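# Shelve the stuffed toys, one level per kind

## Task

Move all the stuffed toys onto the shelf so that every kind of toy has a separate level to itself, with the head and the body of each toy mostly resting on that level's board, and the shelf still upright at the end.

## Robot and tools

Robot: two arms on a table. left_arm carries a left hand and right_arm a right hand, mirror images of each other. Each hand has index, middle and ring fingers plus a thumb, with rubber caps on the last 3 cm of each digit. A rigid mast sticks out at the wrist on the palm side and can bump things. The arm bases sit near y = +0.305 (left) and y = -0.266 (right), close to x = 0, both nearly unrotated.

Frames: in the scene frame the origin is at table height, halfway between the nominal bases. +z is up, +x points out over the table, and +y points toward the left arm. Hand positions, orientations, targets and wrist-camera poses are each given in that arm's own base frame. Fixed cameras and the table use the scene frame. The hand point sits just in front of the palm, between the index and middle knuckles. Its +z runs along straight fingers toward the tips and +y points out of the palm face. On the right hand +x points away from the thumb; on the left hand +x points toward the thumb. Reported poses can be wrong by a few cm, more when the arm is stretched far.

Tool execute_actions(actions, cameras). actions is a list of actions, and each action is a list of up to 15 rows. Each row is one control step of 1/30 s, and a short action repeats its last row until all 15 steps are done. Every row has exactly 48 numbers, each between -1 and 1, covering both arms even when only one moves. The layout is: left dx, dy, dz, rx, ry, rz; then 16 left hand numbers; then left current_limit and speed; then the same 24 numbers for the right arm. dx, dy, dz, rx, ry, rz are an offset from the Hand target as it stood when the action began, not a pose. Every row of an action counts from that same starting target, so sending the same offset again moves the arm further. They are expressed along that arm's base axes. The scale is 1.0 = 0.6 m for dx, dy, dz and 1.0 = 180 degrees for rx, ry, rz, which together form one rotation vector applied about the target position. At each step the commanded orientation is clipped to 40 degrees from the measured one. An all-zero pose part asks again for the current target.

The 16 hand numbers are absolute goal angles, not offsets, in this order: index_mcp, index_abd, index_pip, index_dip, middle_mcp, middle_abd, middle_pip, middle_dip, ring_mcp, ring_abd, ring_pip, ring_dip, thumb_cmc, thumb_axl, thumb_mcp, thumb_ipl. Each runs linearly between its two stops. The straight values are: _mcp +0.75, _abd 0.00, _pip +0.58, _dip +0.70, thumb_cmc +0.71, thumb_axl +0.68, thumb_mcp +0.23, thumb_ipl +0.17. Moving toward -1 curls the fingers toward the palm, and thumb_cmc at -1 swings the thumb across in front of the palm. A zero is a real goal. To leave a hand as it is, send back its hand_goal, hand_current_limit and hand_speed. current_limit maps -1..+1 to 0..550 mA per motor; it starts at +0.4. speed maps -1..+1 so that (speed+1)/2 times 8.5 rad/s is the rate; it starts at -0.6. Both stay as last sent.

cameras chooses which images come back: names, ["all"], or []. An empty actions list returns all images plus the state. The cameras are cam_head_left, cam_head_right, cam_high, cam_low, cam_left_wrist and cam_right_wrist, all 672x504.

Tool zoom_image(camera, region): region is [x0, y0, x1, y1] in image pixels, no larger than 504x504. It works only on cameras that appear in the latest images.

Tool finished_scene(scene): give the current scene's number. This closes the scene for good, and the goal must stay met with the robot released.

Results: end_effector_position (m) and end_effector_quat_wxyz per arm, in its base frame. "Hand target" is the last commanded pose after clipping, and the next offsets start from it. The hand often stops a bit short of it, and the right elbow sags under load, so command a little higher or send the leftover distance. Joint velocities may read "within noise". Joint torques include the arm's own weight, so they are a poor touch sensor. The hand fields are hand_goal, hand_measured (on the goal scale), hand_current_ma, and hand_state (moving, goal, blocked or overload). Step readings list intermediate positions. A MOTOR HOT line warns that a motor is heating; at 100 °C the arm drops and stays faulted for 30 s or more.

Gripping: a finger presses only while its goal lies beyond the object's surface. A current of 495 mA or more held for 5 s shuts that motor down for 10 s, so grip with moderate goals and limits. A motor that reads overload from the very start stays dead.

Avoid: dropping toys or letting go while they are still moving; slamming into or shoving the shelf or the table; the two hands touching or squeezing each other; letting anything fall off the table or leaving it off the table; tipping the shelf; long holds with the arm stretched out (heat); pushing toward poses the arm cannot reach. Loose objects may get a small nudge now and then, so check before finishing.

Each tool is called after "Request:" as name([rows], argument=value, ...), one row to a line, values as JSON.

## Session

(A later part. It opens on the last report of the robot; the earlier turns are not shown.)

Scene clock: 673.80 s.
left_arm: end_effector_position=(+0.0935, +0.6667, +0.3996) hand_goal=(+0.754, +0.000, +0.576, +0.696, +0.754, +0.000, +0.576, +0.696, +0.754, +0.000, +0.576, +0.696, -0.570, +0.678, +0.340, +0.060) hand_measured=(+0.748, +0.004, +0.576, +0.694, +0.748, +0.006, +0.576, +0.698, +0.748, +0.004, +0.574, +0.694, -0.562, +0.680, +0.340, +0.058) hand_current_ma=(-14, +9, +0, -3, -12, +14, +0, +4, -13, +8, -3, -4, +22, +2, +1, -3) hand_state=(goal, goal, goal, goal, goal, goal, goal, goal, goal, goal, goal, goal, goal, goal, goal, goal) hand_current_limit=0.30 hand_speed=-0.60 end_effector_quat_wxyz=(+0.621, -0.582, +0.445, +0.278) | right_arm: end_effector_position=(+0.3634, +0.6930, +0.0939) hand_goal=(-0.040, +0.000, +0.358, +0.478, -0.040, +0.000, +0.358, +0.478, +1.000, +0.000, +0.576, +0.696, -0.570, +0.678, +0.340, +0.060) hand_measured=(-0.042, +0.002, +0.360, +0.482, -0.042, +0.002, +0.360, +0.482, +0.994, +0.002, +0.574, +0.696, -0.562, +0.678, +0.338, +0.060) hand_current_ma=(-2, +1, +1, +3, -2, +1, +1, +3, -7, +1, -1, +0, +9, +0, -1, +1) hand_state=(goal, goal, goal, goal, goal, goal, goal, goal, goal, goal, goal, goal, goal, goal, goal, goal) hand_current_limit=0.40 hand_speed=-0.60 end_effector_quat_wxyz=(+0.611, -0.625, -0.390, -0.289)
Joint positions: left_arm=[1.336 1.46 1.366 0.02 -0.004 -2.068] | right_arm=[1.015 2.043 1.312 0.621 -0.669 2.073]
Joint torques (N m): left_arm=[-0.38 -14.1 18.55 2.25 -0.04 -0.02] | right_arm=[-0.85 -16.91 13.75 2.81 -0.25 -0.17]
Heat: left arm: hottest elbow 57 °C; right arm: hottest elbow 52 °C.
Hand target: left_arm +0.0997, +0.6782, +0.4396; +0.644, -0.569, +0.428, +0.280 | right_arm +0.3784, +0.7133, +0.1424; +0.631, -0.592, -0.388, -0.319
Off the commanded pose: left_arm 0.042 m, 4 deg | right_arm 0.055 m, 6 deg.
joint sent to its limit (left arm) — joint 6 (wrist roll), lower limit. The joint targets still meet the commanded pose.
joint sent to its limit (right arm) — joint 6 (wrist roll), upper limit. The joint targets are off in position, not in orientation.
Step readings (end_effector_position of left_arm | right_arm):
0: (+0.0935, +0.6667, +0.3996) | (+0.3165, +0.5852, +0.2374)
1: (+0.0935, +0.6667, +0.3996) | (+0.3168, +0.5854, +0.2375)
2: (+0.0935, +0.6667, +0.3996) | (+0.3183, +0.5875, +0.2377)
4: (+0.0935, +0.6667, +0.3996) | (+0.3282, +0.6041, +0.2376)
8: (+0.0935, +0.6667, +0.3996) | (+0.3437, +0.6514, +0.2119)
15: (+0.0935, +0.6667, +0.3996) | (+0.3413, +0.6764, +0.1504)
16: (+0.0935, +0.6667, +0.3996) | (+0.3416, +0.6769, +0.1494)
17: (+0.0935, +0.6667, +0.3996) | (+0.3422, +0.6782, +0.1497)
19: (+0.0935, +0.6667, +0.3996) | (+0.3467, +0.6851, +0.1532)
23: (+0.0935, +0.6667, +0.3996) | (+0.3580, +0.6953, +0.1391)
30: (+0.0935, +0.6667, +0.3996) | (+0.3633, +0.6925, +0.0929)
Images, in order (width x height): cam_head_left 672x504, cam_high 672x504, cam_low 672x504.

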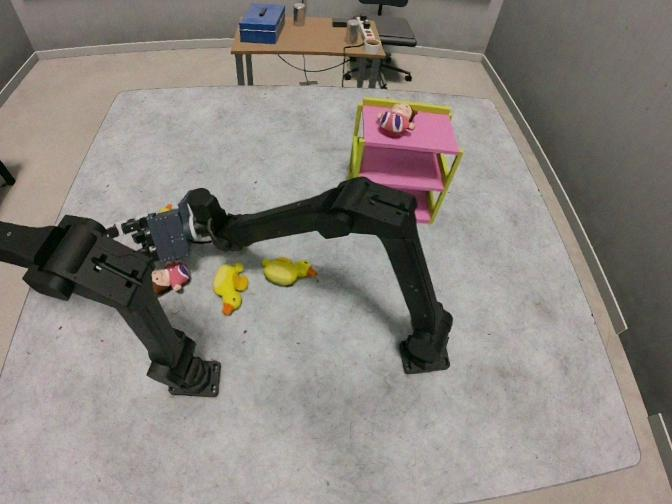

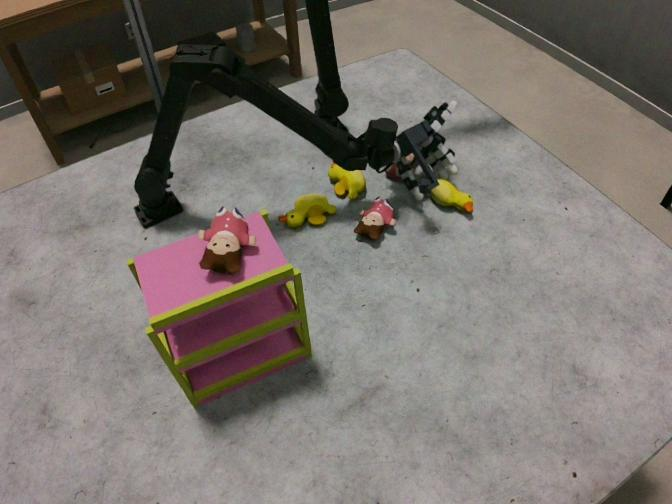

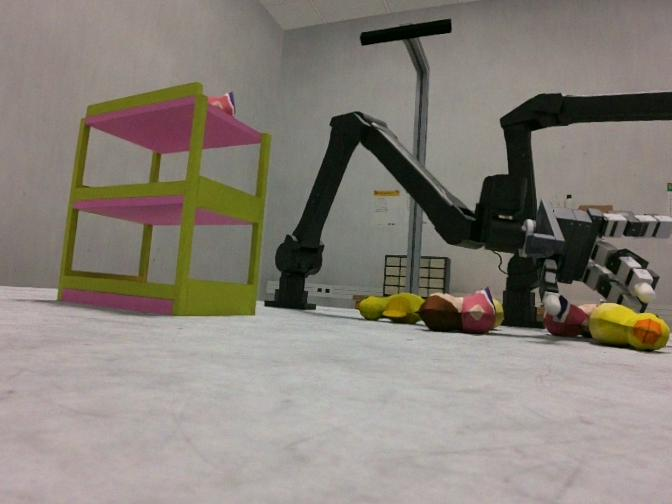

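Request:
execute_actions([
  [[0,0,0,0,0,0,0.754,0,0.576,0.696,0.754,0,0.576,0.696,0.754,0,0.576,0.696,-0.571,0.678,0.34,0.06,0.3,-0.6,0.023,0.018,-0.045,0,0,0,-0.04,0,0.358,0.478,-0.04,0,0.358,0.478,1,0,0.576,0.696,-0.571,0.678,0.34,0.06,0.4,-0.6]],
], cameras=["cam_high", "cam_low", "cam_right_wrist"])

Request:
zoom_image(camera="cam_high", region=[350, 100, 520, 250])

Request:
zoom_image(camera="cam_low", region=[480, 180, 672, 370])

Scene clock: 683.57 s.
left_arm: end_effector_position=(+0.0935, +0.6667, +0.3996) hand_goal=(+0.754, +0.000, +0.576, +0.696, +0.754, +0.000, +0.576, +0.696, +0.754, +0.000, +0.576, +0.696, -0.570, +0.678, +0.340, +0.060) hand_measured=(+0.748, +0.004, +0.576, +0.694, +0.748, +0.006, +0.576, +0.698, +0.748, +0.004, +0.574, +0.694, -0.562, +0.680, +0.340, +0.058) hand_current_ma=(-14, +9, +0, -3, -12, +14, +0, +4, -13, +8, -3, -4, +22, +2, +1, -3) hand_state=(goal, goal, goal, goal, goal, goal, goal, goal, goal, goal, goal, goal, goal, goal, goal, goal) hand_current_limit=0.30 hand_speed=-0.60 end_effector_quat_wxyz=(+0.621, -0.582, +0.445, +0.278) | right_arm: end_effector_position=(+0.3742, +0.7036, +0.0770) hand_goal=(-0.040, +0.000, +0.358, +0.478, -0.040, +0.000, +0.358, +0.478, +1.000, +0.000, +0.576, +0.696, -0.570, +0.678, +0.340, +0.060) hand_measured=(-0.042, +0.002, +0.360, +0.482, -0.042, +0.002, +0.360, +0.482, +0.994, +0.002, +0.574, +0.696, -0.562, +0.678, +0.338, +0.060) hand_current_ma=(-2, +1, +1, +3, -2, +1, +1, +3, -7, +1, -1, +0, +9, +0, -1, +1) hand_state=(goal, goal, goal, goal, goal, goal, goal, goal, goal, goal, goal, goal, goal, goal, goal, goal) hand_current_limit=0.40 hand_speed=-0.60 end_effector_quat_wxyz=(+0.613, -0.621, -0.391, -0.292)
Joint positions: left_arm=[1.336 1.46 1.366 0.02 -0.004 -2.068] | right_arm=[1.008 2.104 1.355 0.65 -0.678 2.073]
Joint torques (N m): left_arm=[-0.09 -13.8 18.55 2.21 -0.06 -0.02] | right_arm=[-1.2 -15.56 14.17 2.81 -0.23 -0.18]
Heat: left arm: hottest elbow 59 °C; right arm: hottest elbow 51 °C.
Hand target: left_arm +0.0997, +0.6782, +0.4396; +0.644, -0.569, +0.428, +0.280 | right_arm +0.3921, +0.7241, +0.1154; +0.631, -0.592, -0.388, -0.319
Off the commanded pose: left_arm 0.042 m, 4 deg | right_arm 0.047 m, 5 deg.
joint sent to its limit (left arm) — joint 6 (wrist roll), lower limit. The joint targets still meet the commanded pose.
joint sent to its limit (right arm) — joint 6 (wrist roll), upper limit. The joint targets are off in position, not in orientation.
Step readings (end_effector_position of left_arm | right_arm):
0: (+0.0935, +0.6667, +0.3996) | (+0.3634, +0.6930, +0.0939)
1: (+0.0935, +0.6667, +0.3996) | (+0.3634, +0.6930, +0.0940)
2: (+0.0935, +0.6667, +0.3996) | (+0.3633, +0.6936, +0.0949)
4: (+0.0935, +0.6667, +0.3996) | (+0.3654, +0.6960, +0.0961)
8: (+0.0935, +0.6667, +0.3996) | (+0.3717, +0.7039, +0.0937)
15: (+0.0935, +0.6667, +0.3996) | (+0.3740, +0.7038, +0.0779)
camera_calibration:
cam_right_wrist: T_world_to_cam=[[0.126057, -0.0701756, -0.989538, 0.108425], [-0.599671, -0.800005, -0.0196577, 0.741539], [-0.790256, 0.595876, -0.142928, 0.0106381], [0, 0, 0, 1]] pos_world=[0.439419, 0.594505, 0.123388]
Images, in order (width x height): cam_high 672x504, cam_low 672x504, cam_right_wrist 672x504.

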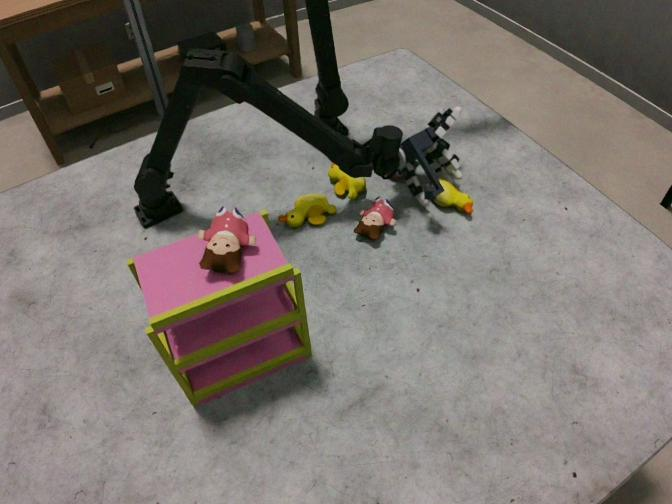

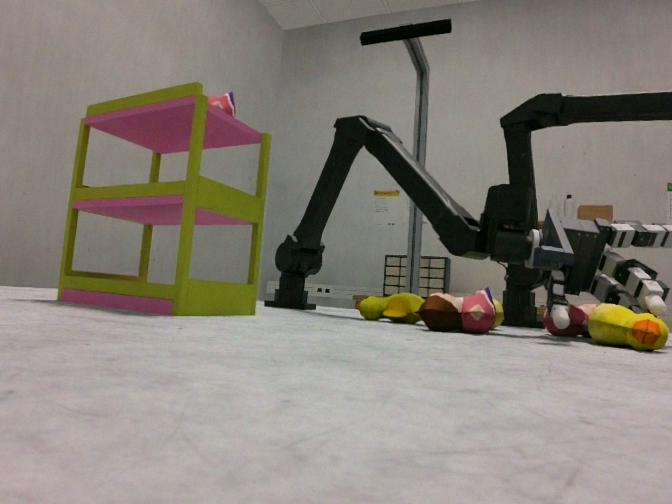

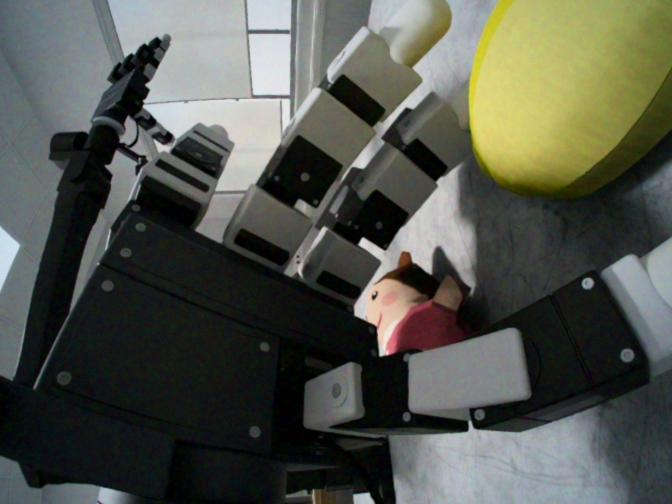

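Scaled by 2.965 from the camera's 672x504 image, which has a finer 960x720 frame.

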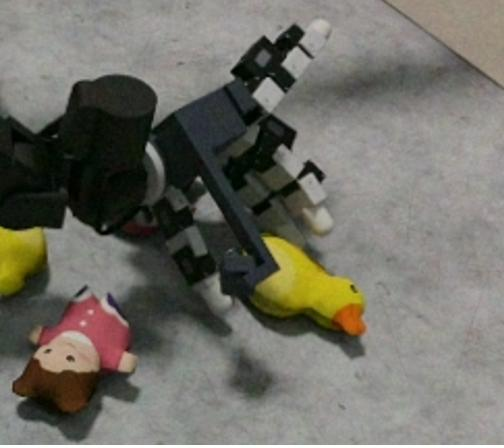

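Scaled by 2.625 from the camera's 672x504 image, which has a finer 960x720 frame.

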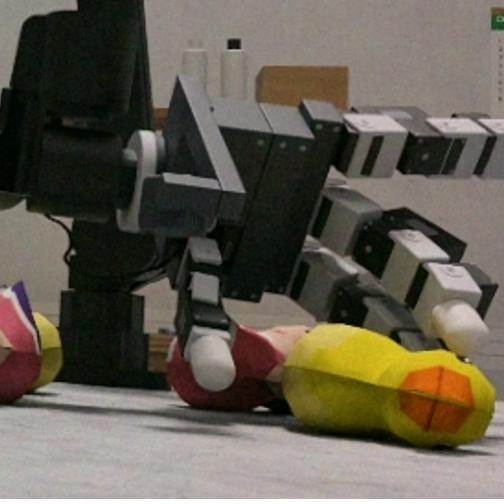

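Request:
execute_actions([
  [[0,0,0,0,0,0,0.754,0,0.576,0.696,0.754,0,0.576,0.696,0.754,0,0.576,0.696,-0.571,0.678,0.34,0.06,0.3,-0.6,0.015,0,-0.014,0,0,0,-0.04,0,0.358,0.478,-0.04,0,0.358,0.478,1,0,0.576,0.696,-0.571,0.678,0.34,0.06,0.4,-0.6]],
  [[0,0,0,0,0,0,0.754,0,0.576,0.696,0.754,0,0.576,0.696,0.754,0,0.576,0.696,-0.571,0.678,0.34,0.06,0.3,-0.6,0,0,0,0,0,0,-0.35,0,0.3,0.42,-0.25,0,0.3,0.42,1,0,0.576,0.696,-0.571,0.678,0.1,0,0.0,-0.75]],
  [[0,0,0,0,0,0,0.754,0,0.576,0.696,0.754,0,0.576,0.696,0.754,0,0.576,0.696,-0.571,0.678,0.34,0.06,0.3,-0.6,0,0,0,0,0,0,-0.5,0,0.286,0.406,-0.4,0,0.286,0.406,1,0,0.576,0.696,-0.571,0.678,-0.2,-0.05,0.0,-0.75]],
  [[0,0,0,0,0,0,0.754,0,0.576,0.696,0.754,0,0.576,0.696,0.754,0,0.576,0.696,-0.571,0.678,0.34,0.06,0.3,-0.6,0,0,0,0,0,0,-0.5,0,0.286,0.406,-0.4,0,0.286,0.406,1,0,0.576,0.696,-0.571,0.678,-0.2,-0.05,0.0,-0.75]],
  [[0,0,0,0,0,0,0.754,0,0.576,0.696,0.754,0,0.576,0.696,0.754,0,0.576,0.696,-0.571,0.678,0.34,0.06,0.3,-0.6,0,0,0.1,0,0,0,-0.5,0,0.286,0.406,-0.4,0,0.286,0.406,1,0,0.576,0.696,-0.571,0.678,-0.2,-0.05,0.0,-0.75]],
  [[0,0,0,0,0,0,0.754,0,0.576,0.696,0.754,0,0.576,0.696,0.754,0,0.576,0.696,-0.571,0.678,0.34,0.06,0.3,-0.6,-0.05,-0.05,0.2,0,0,0,-0.5,0,0.286,0.406,-0.4,0,0.286,0.406,1,0,0.576,0.696,-0.571,0.678,-0.2,-0.05,0.0,-0.75]],
], cameras=["cam_high", "cam_right_wrist"])

Request:
zoom_image(camera="cam_high", region=[350, 50, 520, 220])

Scene clock: 698.53 s.
left_arm: end_effector_position=(+0.0935, +0.6667, +0.3996) hand_goal=(+0.754, +0.000, +0.576, +0.696, +0.754, +0.000, +0.576, +0.696, +0.754, +0.000, +0.576, +0.696, -0.570, +0.678, +0.340, +0.060) hand_measured=(+0.748, +0.004, +0.576, +0.694, +0.748, +0.006, +0.576, +0.698, +0.748, +0.004, +0.574, +0.694, -0.562, +0.680, +0.340, +0.058) hand_current_ma=(-14, +9, +0, -3, -12, +14, +0, +4, -13, +8, -3, -4, +22, +2, +1, -3) hand_state=(goal, goal, goal, goal, goal, goal, goal, goal, goal, goal, goal, goal, goal, goal, goal, goal) hand_current_limit=0.30 hand_speed=-0.60 end_effector_quat_wxyz=(+0.621, -0.582, +0.445, +0.278) | right_arm: end_effector_position=(+0.3706, +0.6830, +0.2538) hand_goal=(-0.500, +0.000, +0.286, +0.406, -0.400, +0.000, +0.286, +0.406, +1.000, +0.000, +0.576, +0.696, -0.570, +0.678, -0.200, -0.050) hand_measured=(-0.186, +0.012, +0.320, +0.426, -0.350, -0.006, +0.306, +0.420, +0.994, +0.002, +0.574, +0.696, -0.544, +0.678, +0.242, +0.004) hand_current_ma=(+275, +15, +74, +34, +137, -6, +37, +22, -8, +1, -1, +0, +53, +0, +275, +201) hand_state=(blocked, goal, blocked, goal, blocked, goal, blocked, goal, goal, goal, goal, goal, blocked, goal, blocked, blocked) hand_current_limit=0.00 hand_speed=-0.75 end_effector_quat_wxyz=(+0.619, -0.610, -0.389, -0.307)
Joint positions: left_arm=[1.336 1.46 1.366 0.02 -0.004 -2.068] | right_arm=[0.997 1.815 1.407 0.349 -0.68 2.076]
Joint torques (N m): left_arm=[-0.56 -13.98 18.48 2.15 -0.05 -0.02] | right_arm=[-0.03 -15.27 14.57 1.7 0.1 -0.23]
Heat: left arm: hottest elbow 61 °C; right arm: hottest elbow 50 °C.
Hand target: left_arm +0.0997, +0.6782, +0.4396; +0.644, -0.569, +0.428, +0.280 | right_arm +0.3713, +0.6940, +0.2870; +0.630, -0.592, -0.388, -0.319
Off the commanded pose: left_arm 0.042 m, 4 deg | right_arm 0.035 m, 3 deg.
joint sent to its limit (left arm) — joint 6 (wrist roll), lower limit. The joint targets still meet the commanded pose.
joint sent to its limit (right arm) — joint 6 (wrist roll), upper limit. The joint targets still meet the commanded pose.
Step readings (end_effector_position of left_arm | right_arm):
0: (+0.0935, +0.6667, +0.3996) | (+0.3742, +0.7036, +0.0770)
1: (+0.0935, +0.6667, +0.3996) | (+0.3744, +0.7035, +0.0770)
2: (+0.0935, +0.6667, +0.3996) | (+0.3746, +0.7034, +0.0773)
4: (+0.0935, +0.6667, +0.3996) | (+0.3752, +0.7043, +0.0779)
8: (+0.0935, +0.6667, +0.3996) | (+0.3799, +0.7053, +0.0775)
15: (+0.0935, +0.6667, +0.3996) | (+0.3829, +0.7041, +0.0738)
16: (+0.0935, +0.6667, +0.3996) | (+0.3831, +0.7040, +0.0735)
17: (+0.0935, +0.6667, +0.3996) | (+0.3831, +0.7040, +0.0735)
19: (+0.0935, +0.6667, +0.3996) | (+0.3831, +0.7040, +0.0735)
23: (+0.0935, +0.6667, +0.3996) | (+0.3831, +0.7040, +0.0735)
30: (+0.0935, +0.6667, +0.3996) | (+0.3831, +0.7040, +0.0735)
31: (+0.0935, +0.6667, +0.3996) | (+0.3831, +0.7040, +0.0735)
32: (+0.0935, +0.6667, +0.3996) | (+0.3831, +0.7040, +0.0735)
34: (+0.0935, +0.6667, +0.3996) | (+0.3831, +0.7040, +0.0735)
38: (+0.0935, +0.6667, +0.3996) | (+0.3831, +0.7040, +0.0735)
45: (+0.0935, +0.6667, +0.3996) | (+0.3831, +0.7040, +0.0735)
46: (+0.0935, +0.6667, +0.3996) | (+0.3831, +0.7040, +0.0735)
47: (+0.0935, +0.6667, +0.3996) | (+0.3831, +0.7040, +0.0735)
49: (+0.0935, +0.6667, +0.3996) | (+0.3831, +0.7040, +0.0735)
53: (+0.0935, +0.6667, +0.3996) | (+0.3831, +0.7040, +0.0735)
60: (+0.0935, +0.6667, +0.3996) | (+0.3831, +0.7040, +0.0735)
61: (+0.0935, +0.6667, +0.3996) | (+0.3832, +0.7041, +0.0737)
62: (+0.0935, +0.6667, +0.3996) | (+0.3833, +0.7043, +0.0740)
64: (+0.0935, +0.6667, +0.3996) | (+0.3829, +0.7036, +0.0750)
68: (+0.0935, +0.6667, +0.3996) | (+0.3815, +0.7018, +0.0893)
75: (+0.0935, +0.6667, +0.3996) | (+0.3846, +0.7066, +0.1234)
76: (+0.0935, +0.6667, +0.3996) | (+0.3850, +0.7072, +0.1258)
77: (+0.0935, +0.6667, +0.3996) | (+0.3843, +0.7060, +0.1272)
79: (+0.0935, +0.6667, +0.3996) | (+0.3819, +0.7013, +0.1342)
83: (+0.0935, +0.6667, +0.3996) | (+0.3765, +0.6923, +0.1934)
90: (+0.0935, +0.6667, +0.3996) | (+0.3686, +0.6799, +0.2842)
camera_calibration:
cam_right_wrist: T_world_to_cam=[[0.142956, -0.0394556, -0.988942, 0.254929], [-0.605815, -0.793639, -0.0559098, 0.73345], [-0.782657, 0.607108, -0.137359, 0.033521], [0, 0, 0, 1]] pos_world=[0.434127, 0.571802, 0.297722]
Images, in order (width x height): cam_high 672x504, cam_right_wrist 672x504.

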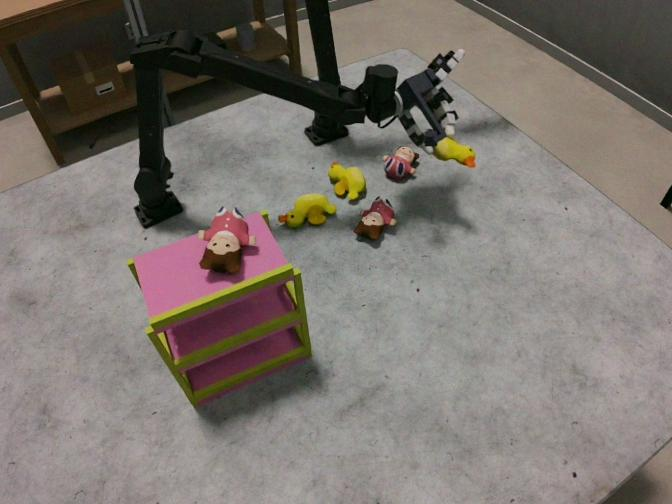

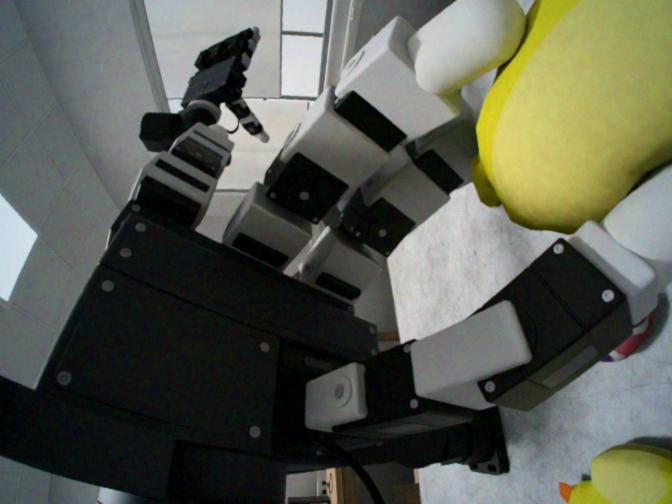

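Scaled by 2.965 from the camera's 672x504 image, which has a finer 960x720 frame.

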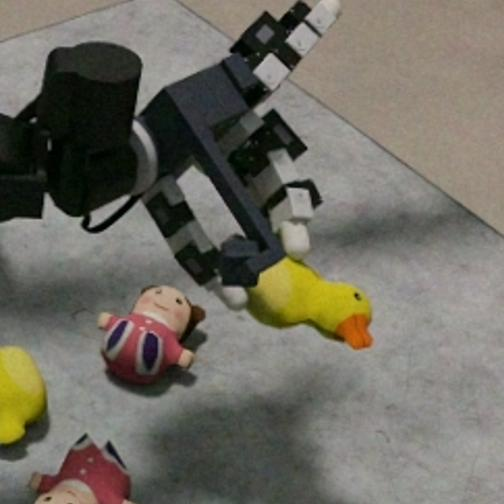

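Request:
execute_actions([
  [[0,0,0,0,0,0,0.754,0,0.576,0.696,0.754,0,0.576,0.696,0.754,0,0.576,0.696,-0.571,0.678,0.34,0.06,0.3,-0.6,-0.15,-0.167,0.01,0,0,0,-0.5,0,0.286,0.406,-0.4,0,0.286,0.406,1,0,0.576,0.696,-0.571,0.678,-0.2,-0.05,0.0,-0.75]],
  [[0,0,0,0,0,0,0.754,0,0.576,0.696,0.754,0,0.576,0.696,0.754,0,0.576,0.696,-0.571,0.678,0.34,0.06,0.3,-0.6,-0.1,-0.3,0,0,0,-0.05,-0.5,0,0.286,0.406,-0.4,0,0.286,0.406,1,0,0.576,0.696,-0.571,0.678,-0.2,-0.05,0.0,-0.75]],
  [[0,0,0,0,0,0,0.754,0,0.576,0.696,0.754,0,0.576,0.696,0.754,0,0.576,0.696,-0.571,0.678,0.34,0.06,0.3,-0.6,-0.033,-0.283,0,0,0,-0.05,-0.5,0,0.286,0.406,-0.4,0,0.286,0.406,1,0,0.576,0.696,-0.571,0.678,-0.2,-0.05,0.0,-0.75]],
  [[0,0,0,0,0,0,0.754,0,0.576,0.696,0.754,0,0.576,0.696,0.754,0,0.576,0.696,-0.571,0.678,0.34,0.06,0.3,-0.6,0.067,-0.25,0,0,0,-0.04,-0.5,0,0.286,0.406,-0.4,0,0.286,0.406,1,0,0.576,0.696,-0.571,0.678,-0.2,-0.05,0.0,-0.75]],
  [[0,0,0,0,0,0,0.754,0,0.576,0.696,0.754,0,0.576,0.696,0.754,0,0.576,0.696,-0.571,0.678,0.34,0.06,0.3,-0.6,0.082,-0.117,0,0,0,-0.038,-0.5,0,0.286,0.406,-0.4,0,0.286,0.406,1,0,0.576,0.696,-0.571,0.678,-0.2,-0.05,0.0,-0.75]],
], cameras=["cam_head_left", "cam_head_right", "cam_high"])

Request:
zoom_image(camera="cam_high", region=[130, 90, 350, 310])

Request:
zoom_image(camera="cam_head_left", region=[310, 70, 510, 270])

Scene clock: 723.20 s.
left_arm: end_effector_position=(+0.0935, +0.6667, +0.3996) hand_goal=(+0.754, +0.000, +0.576, +0.696, +0.754, +0.000, +0.576, +0.696, +0.754, +0.000, +0.576, +0.696, -0.570, +0.678, +0.340, +0.060) hand_measured=(+0.748, +0.004, +0.576, +0.694, +0.748, +0.006, +0.576, +0.698, +0.748, +0.004, +0.574, +0.694, -0.562, +0.680, +0.340, +0.058) hand_current_ma=(-14, +9, +0, -3, -12, +14, +0, +4, -13, +8, -3, -4, +22, +2, +1, -3) hand_state=(goal, goal, goal, goal, goal, goal, goal, goal, goal, goal, goal, goal, goal, goal, goal, goal) hand_current_limit=0.30 hand_speed=-0.60 end_effector_quat_wxyz=(+0.621, -0.582, +0.445, +0.278) | right_arm: end_effector_position=(+0.2805, +0.0274, +0.2525) hand_goal=(-0.500, +0.000, +0.286, +0.406, -0.400, +0.000, +0.286, +0.406, +1.000, +0.000, +0.576, +0.696, -0.570, +0.678, -0.200, -0.050) hand_measured=(-0.186, +0.014, +0.320, +0.426, -0.356, -0.008, +0.306, +0.420, +0.994, +0.002, +0.574, +0.696, -0.542, +0.678, +0.242, +0.002) hand_current_ma=(+275, +16, +74, +34, +111, -7, +37, +22, -6, +2, -1, +0, +56, +0, +275, +199) hand_state=(blocked, goal, blocked, goal, blocked, goal, blocked, goal, goal, goal, goal, goal, blocked, goal, blocked, blocked) hand_current_limit=0.00 hand_speed=-0.75 end_effector_quat_wxyz=(-0.511, +0.697, +0.129, +0.486)
Joint positions: left_arm=[1.336 1.46 1.366 0.02 -0.004 -2.068] | right_arm=[-0.557 0.454 0.408 -0.201 -1.551 1.95]
Joint torques (N m): left_arm=[-0.15 -14.1 18.61 2.22 -0.07 -0.02] | right_arm=[-0.15 0.56 16.53 2.07 -0.49 -0.42]
Heat: left arm: hottest elbow 63 °C; right arm: hottest elbow 51 °C.
Hand target: left_arm +0.0997, +0.6782, +0.4396; +0.644, -0.569, +0.428, +0.280 | right_arm +0.2909, +0.0239, +0.2932; -0.518, +0.676, +0.210, +0.481
Off the commanded pose: left_arm 0.042 m, 4 deg | right_arm 0.042 m, 10 deg.
joint sent to its limit (left arm) — joint 6 (wrist roll), lower limit. The joint targets still meet the commanded pose.
joint sent to its limit (right arm) — joint 5 (wrist yaw), lower limit. The joint targets are off in orientation, not in position.
Step readings (end_effector_position of left_arm | right_arm):
0: (+0.0935, +0.6667, +0.3996) | (+0.3706, +0.6830, +0.2538)
1: (+0.0935, +0.6667, +0.3996) | (+0.3704, +0.6831, +0.2541)
2: (+0.0935, +0.6667, +0.3996) | (+0.3689, +0.6812, +0.2532)
4: (+0.0935, +0.6667, +0.3996) | (+0.3561, +0.6627, +0.2468)
8: (+0.0935, +0.6667, +0.3996) | (+0.3132, +0.6205, +0.2448)
15: (+0.0935, +0.6667, +0.3996) | (+0.2826, +0.5996, +0.2897)
16: (+0.0935, +0.6667, +0.3996) | (+0.2827, +0.5974, +0.2922)
17: (+0.0935, +0.6667, +0.3996) | (+0.2832, +0.5906, +0.2917)
19: (+0.0935, +0.6667, +0.3996) | (+0.2744, +0.5561, +0.2778)
23: (+0.0935, +0.6667, +0.3996) | (+0.2454, +0.4809, +0.2579)
30: (+0.0935, +0.6667, +0.3996) | (+0.2225, +0.4297, +0.2952)
31: (+0.0935, +0.6667, +0.3996) | (+0.2217, +0.4261, +0.2992)
32: (+0.0935, +0.6667, +0.3996) | (+0.2219, +0.4190, +0.3001)
34: (+0.0935, +0.6667, +0.3996) | (+0.2223, +0.3881, +0.2933)
38: (+0.0935, +0.6667, +0.3996) | (+0.2180, +0.3209, +0.2798)
45: (+0.0935, +0.6667, +0.3996) | (+0.2048, +0.2655, +0.2959)
46: (+0.0935, +0.6667, +0.3996) | (+0.2037, +0.2609, +0.2961)
47: (+0.0935, +0.6667, +0.3996) | (+0.2032, +0.2551, +0.2954)
49: (+0.0935, +0.6667, +0.3996) | (+0.2137, +0.2290, +0.2944)
53: (+0.0935, +0.6667, +0.3996) | (+0.2356, +0.1679, +0.2977)
60: (+0.0935, +0.6667, +0.3996) | (+0.2369, +0.1180, +0.2885)
61: (+0.0935, +0.6667, +0.3996) | (+0.2365, +0.1137, +0.2875)
62: (+0.0935, +0.6667, +0.3996) | (+0.2377, +0.1080, +0.2857)
64: (+0.0935, +0.6667, +0.3996) | (+0.2469, +0.0868, +0.2797)
68: (+0.0935, +0.6667, +0.3996) | (+0.2691, +0.0395, +0.2629)
75: (+0.0935, +0.6667, +0.3996) | (+0.2797, +0.0272, +0.2510)
Images, in order (width x height): cam_head_left 672x504, cam_head_right 672x504, cam_high 672x504.

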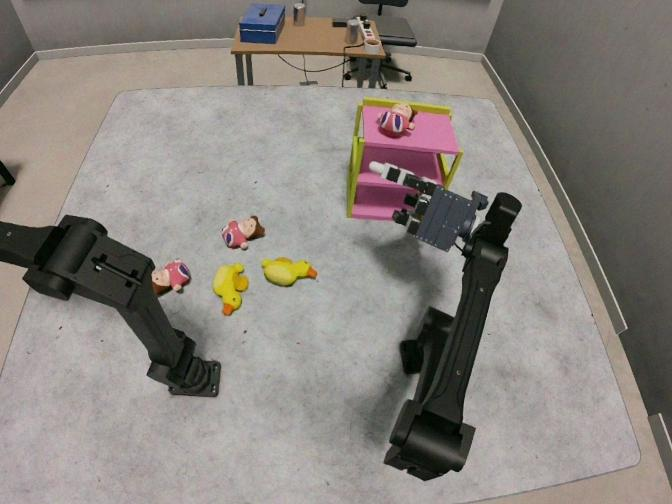

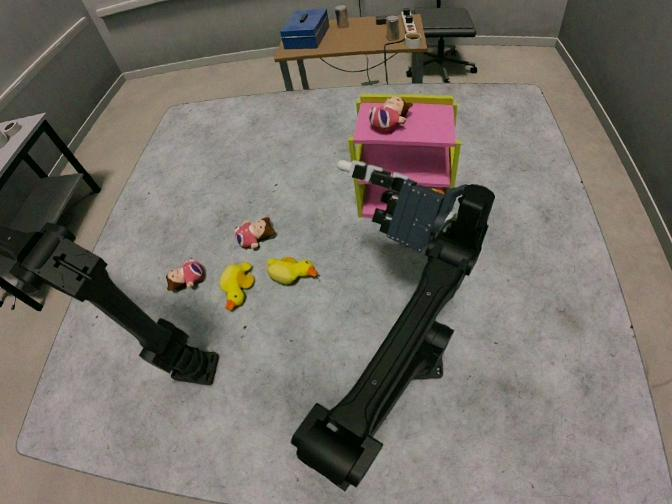

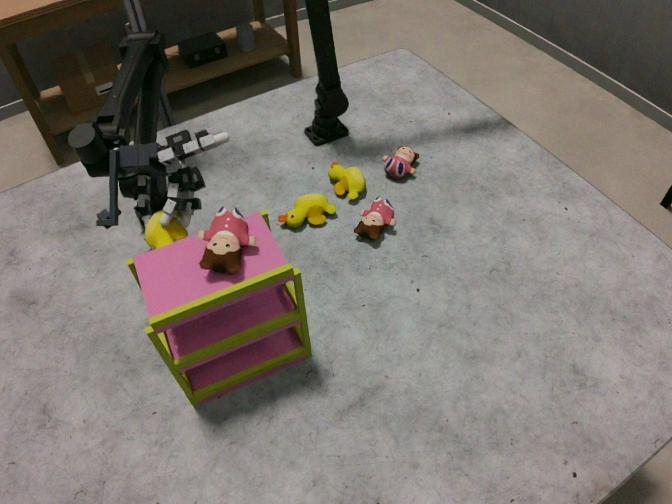

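Scaled by 2.291 from the camera's 672x504 image, which has a finer 960x720 frame.

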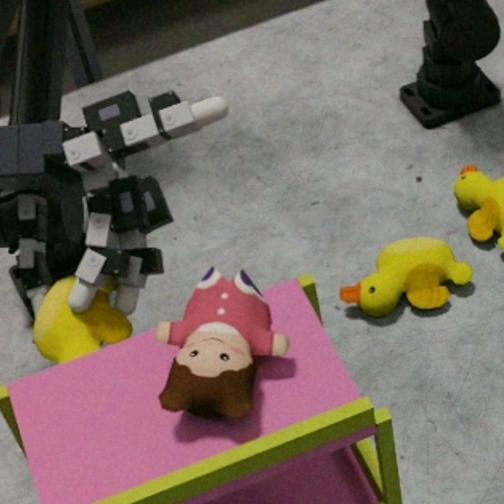

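Scaled by 2.520 from the camera's 672x504 image, which has a finer 960x720 frame.

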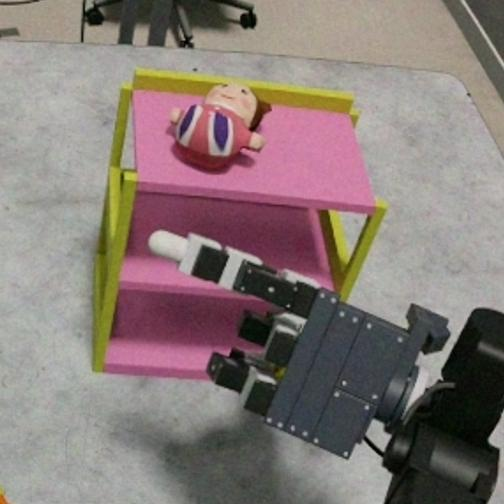

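Request:
execute_actions([
  [[0,0,0,0,0,0,0.754,0,0.576,0.696,0.754,0,0.576,0.696,0.754,0,0.576,0.696,-0.571,0.678,0.34,0.06,0.3,-0.6,0.117,-0.013,0,0,0,0,-0.5,0,0.286,0.406,-0.4,0,0.286,0.406,1,0,0.576,0.696,-0.571,0.678,-0.2,-0.05,0.0,-0.75]],
], cameras=["cam_head_left", "cam_head_right", "cam_high"])

Request:
zoom_image(camera="cam_high", region=[100, 140, 320, 360])

Request:
zoom_image(camera="cam_head_left", region=[340, 90, 500, 230])

Scene clock: 737.97 s.
left_arm: end_effector_position=(+0.0935, +0.6667, +0.3996) hand_goal=(+0.754, +0.000, +0.576, +0.696, +0.754, +0.000, +0.576, +0.696, +0.754, +0.000, +0.576, +0.696, -0.570, +0.678, +0.340, +0.060) hand_measured=(+0.748, +0.004, +0.576, +0.694, +0.748, +0.006, +0.576, +0.698, +0.748, +0.004, +0.574, +0.694, -0.562, +0.680, +0.340, +0.058) hand_current_ma=(-14, +9, +0, -3, -12, +14, +0, +4, -13, +8, -3, -4, +22, +2, +1, -3) hand_state=(goal, goal, goal, goal, goal, goal, goal, goal, goal, goal, goal, goal, goal, goal, goal, goal) hand_current_limit=0.30 hand_speed=-0.60 end_effector_quat_wxyz=(+0.621, -0.582, +0.445, +0.278) | right_arm: end_effector_position=(+0.3398, +0.0213, +0.2514) hand_goal=(-0.500, +0.000, +0.286, +0.406, -0.400, +0.000, +0.286, +0.406, +1.000, +0.000, +0.576, +0.696, -0.570, +0.678, -0.200, -0.050) hand_measured=(-0.186, +0.014, +0.320, +0.426, -0.356, -0.008, +0.306, +0.420, +0.994, +0.002, +0.574, +0.696, -0.542, +0.678, +0.242, +0.002) hand_current_ma=(+275, +16, +74, +34, +111, -7, +37, +22, -6, +2, -1, +0, +56, +0, +275, +199) hand_state=(blocked, goal, blocked, goal, blocked, goal, blocked, goal, goal, goal, goal, goal, blocked, goal, blocked, blocked) hand_current_limit=0.00 hand_speed=-0.75 end_effector_quat_wxyz=(-0.534, +0.691, +0.160, +0.460)
Joint positions: left_arm=[1.336 1.46 1.366 0.02 -0.004 -2.068] | right_arm=[-0.467 0.768 0.51 -0.074 -1.554 1.871]
Joint torques (N m): left_arm=[-0.38 -13.86 18.56 2.35 -0.05 0] | right_arm=[-0.09 -1.85 16.62 1.98 -0.39 -0.43]
Heat: left arm: hottest elbow 64 °C; right arm: hottest elbow 51 °C.
Hand target: left_arm +0.0997, +0.6782, +0.4396; +0.644, -0.569, +0.428, +0.280 | right_arm +0.3611, +0.0160, +0.2931; -0.518, +0.676, +0.209, +0.481
Off the commanded pose: left_arm 0.042 m, 4 deg | right_arm 0.047 m, 7 deg.
joint sent to its limit (left arm) — joint 6 (wrist roll), lower limit. The joint targets still meet the commanded pose.
joint sent to its limit (right arm) — joint 5 (wrist yaw), lower limit. The joint targets are off in position, not in orientation.
Step readings (end_effector_position of left_arm | right_arm):
0: (+0.0935, +0.6667, +0.3996) | (+0.2806, +0.0274, +0.2525)
1: (+0.0935, +0.6667, +0.3996) | (+0.2807, +0.0273, +0.2525)
2: (+0.0935, +0.6667, +0.3996) | (+0.2825, +0.0268, +0.2527)
4: (+0.0935, +0.6667, +0.3996) | (+0.2914, +0.0237, +0.2522)
8: (+0.0935, +0.6667, +0.3996) | (+0.3171, +0.0156, +0.2470)
15: (+0.0935, +0.6667, +0.3996) | (+0.3349, +0.0205, +0.2458)
Images, in order (width x height): cam_head_left 672x504, cam_head_right 672x504, cam_high 672x504.

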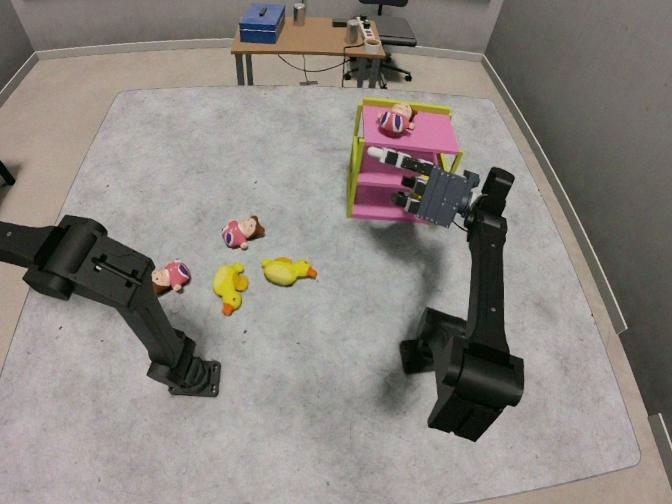

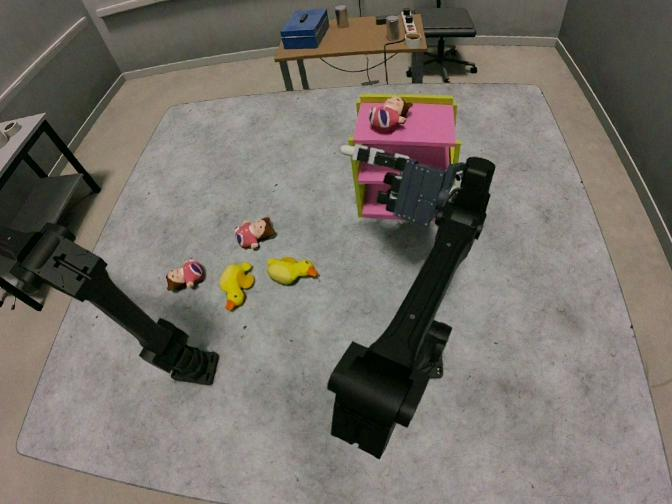

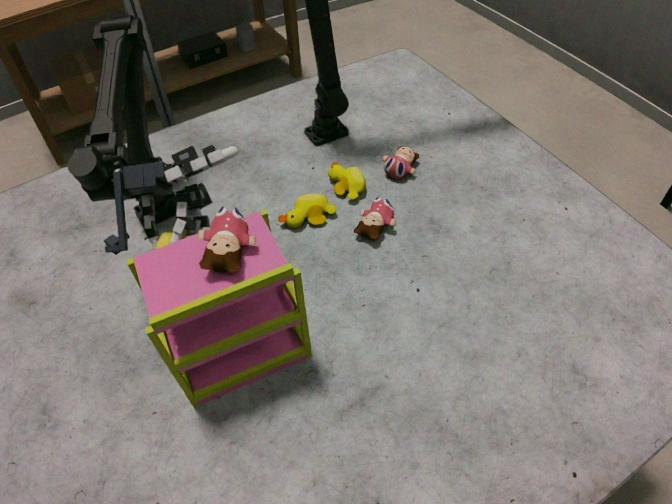

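Scaled by 2.291 from the camera's 672x504 image, which has a finer 960x720 frame.

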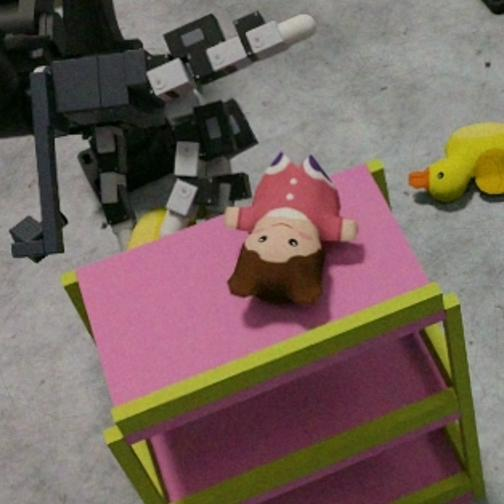

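Scaled by 3.150 from the camera's 672x504 image, which has a finer 960x720 frame.

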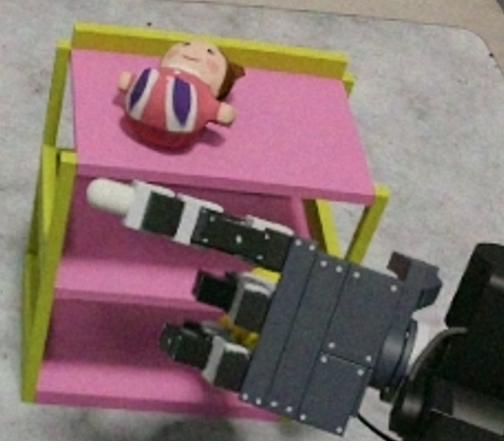

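Request:
execute_actions([
  [[0,0,0,0,0,0,0.754,0,0.576,0.696,0.754,0,0.576,0.696,0.754,0,0.576,0.696,-0.571,0.678,0.34,0.06,0.3,-0.6,0.1,-0.015,0,0,0,0,-0.5,0,0.286,0.406,-0.4,0,0.286,0.406,1,0,0.576,0.696,-0.571,0.678,-0.2,-0.05,0.0,-0.75]],
], cameras=["cam_head_left", "cam_head_right", "cam_high", "cam_right_wrist"])

Request:
zoom_image(camera="cam_high", region=[100, 180, 280, 360])

Request:
zoom_image(camera="cam_head_right", region=[340, 90, 500, 230])

Scene clock: 751.23 s.
left_arm: end_effector_position=(+0.0935, +0.6667, +0.3996) hand_goal=(+0.754, +0.000, +0.576, +0.696, +0.754, +0.000, +0.576, +0.696, +0.754, +0.000, +0.576, +0.696, -0.570, +0.678, +0.340, +0.060) hand_measured=(+0.748, +0.004, +0.576, +0.694, +0.748, +0.006, +0.576, +0.698, +0.748, +0.004, +0.574, +0.694, -0.562, +0.680, +0.340, +0.058) hand_current_ma=(-14, +9, +0, -3, -12, +14, +0, +4, -13, +8, -3, -4, +22, +2, +1, -3) hand_state=(goal, goal, goal, goal, goal, goal, goal, goal, goal, goal, goal, goal, goal, goal, goal, goal) hand_current_limit=0.30 hand_speed=-0.60 end_effector_quat_wxyz=(+0.621, -0.582, +0.445, +0.278) | right_arm: end_effector_position=(+0.3975, +0.0074, +0.2501) hand_goal=(-0.500, +0.000, +0.286, +0.406, -0.400, +0.000, +0.286, +0.406, +1.000, +0.000, +0.576, +0.696, -0.570, +0.678, -0.200, -0.050) hand_measured=(-0.186, +0.014, +0.320, +0.426, -0.356, -0.008, +0.306, +0.420, +0.994, +0.002, +0.574, +0.696, -0.542, +0.678, +0.242, +0.002) hand_current_ma=(+275, +16, +74, +34, +111, -7, +37, +22, -6, +2, -1, +0, +56, +0, +275, +199) hand_state=(blocked, goal, blocked, goal, blocked, goal, blocked, goal, goal, goal, goal, goal, blocked, goal, blocked, blocked) hand_current_limit=0.00 hand_speed=-0.75 end_effector_quat_wxyz=(-0.535, +0.692, +0.169, +0.454)
Joint positions: left_arm=[1.336 1.46 1.366 0.02 -0.004 -2.068] | right_arm=[-0.422 0.991 0.619 0.03 -1.526 1.856]
Joint torques (N m): left_arm=[-0.44 -13.86 18.63 2.24 -0.02 -0.06] | right_arm=[1.08 -4.13 16.8 2.15 -0.5 -0.28]
Heat: left arm: hottest elbow 64 °C; right arm: hottest elbow 53 °C.
Hand target: left_arm +0.0997, +0.6782, +0.4396; +0.644, -0.569, +0.428, +0.280 | right_arm +0.4210, +0.0070, +0.2930; -0.518, +0.676, +0.209, +0.481
Off the commanded pose: left_arm 0.042 m, 4 deg | right_arm 0.049 m, 6 deg.
joint sent to its limit (left arm) — joint 6 (wrist roll), lower limit. The joint targets still meet the commanded pose.
Step readings (end_effector_position of left_arm | right_arm):
0: (+0.0935, +0.6667, +0.3996) | (+0.3398, +0.0212, +0.2514)
1: (+0.0935, +0.6667, +0.3996) | (+0.3401, +0.0212, +0.2514)
2: (+0.0935, +0.6667, +0.3996) | (+0.3420, +0.0208, +0.2511)
4: (+0.0935, +0.6667, +0.3996) | (+0.3527, +0.0177, +0.2524)
8: (+0.0935, +0.6667, +0.3996) | (+0.3813, +0.0094, +0.2511)
15: (+0.0935, +0.6667, +0.3996) | (+0.3959, +0.0080, +0.2490)
camera_calibration:
cam_right_wrist: T_world_to_cam=[[0.0379437, -0.045293, -0.998253, 0.264874], [-0.942232, -0.334325, -0.0206452, 0.334916], [-0.332806, 0.941369, -0.055362, 0.262397], [0, 0, 0, 1]] pos_world=[0.392846, -0.123044, 0.285852]
Images, in order (width x height): cam_head_left 672x504, cam_head_right 672x504, cam_high 672x504, cam_right_wrist 672x504.

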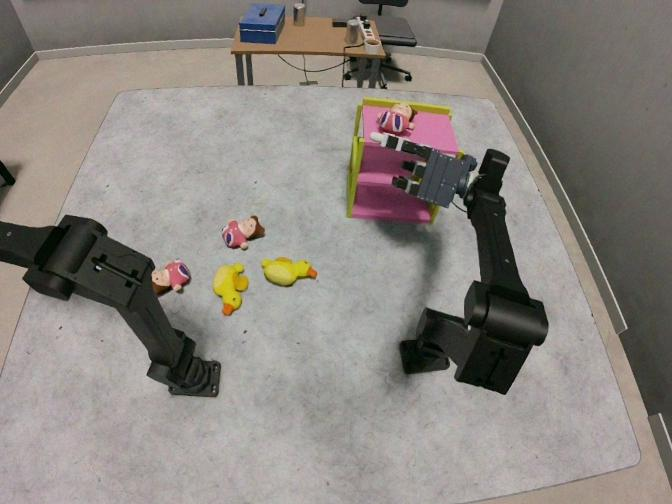

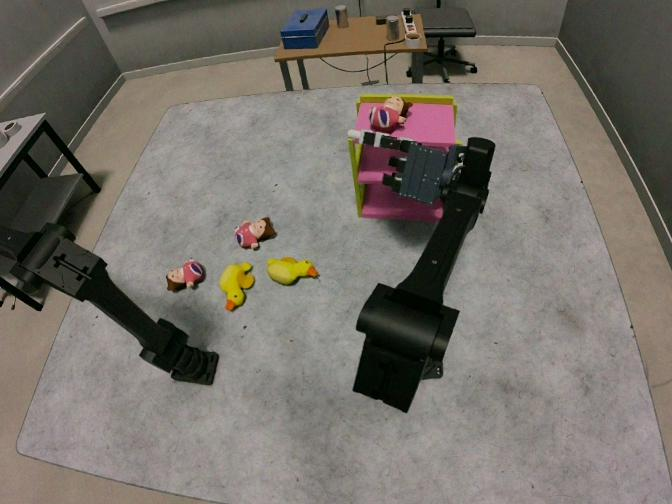

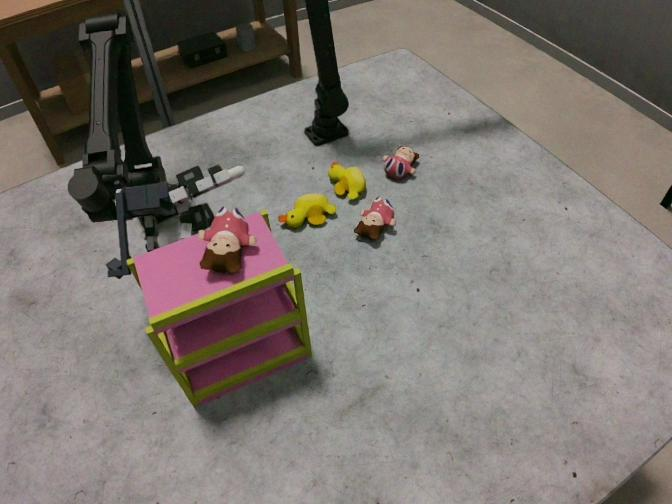

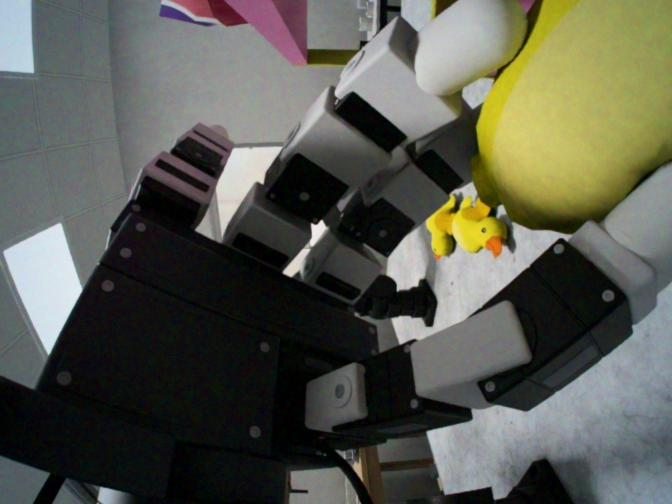

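Scaled by 2.800 from the camera's 672x504 image, which has a finer 960x720 frame.

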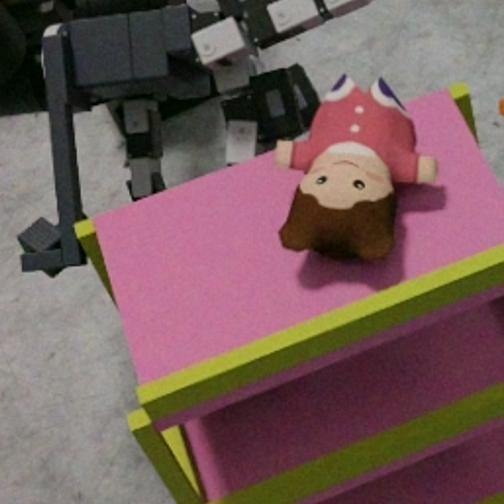

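Scaled by 3.150 from the camera's 672x504 image, which has a finer 960x720 frame.

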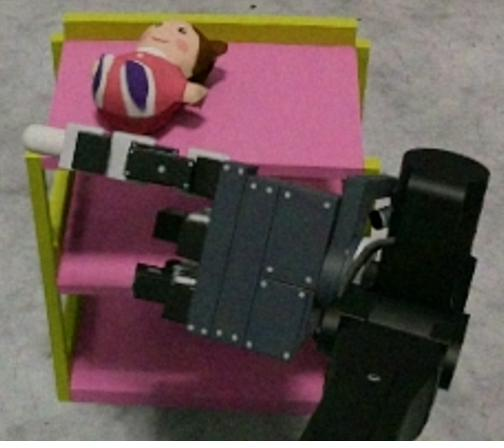

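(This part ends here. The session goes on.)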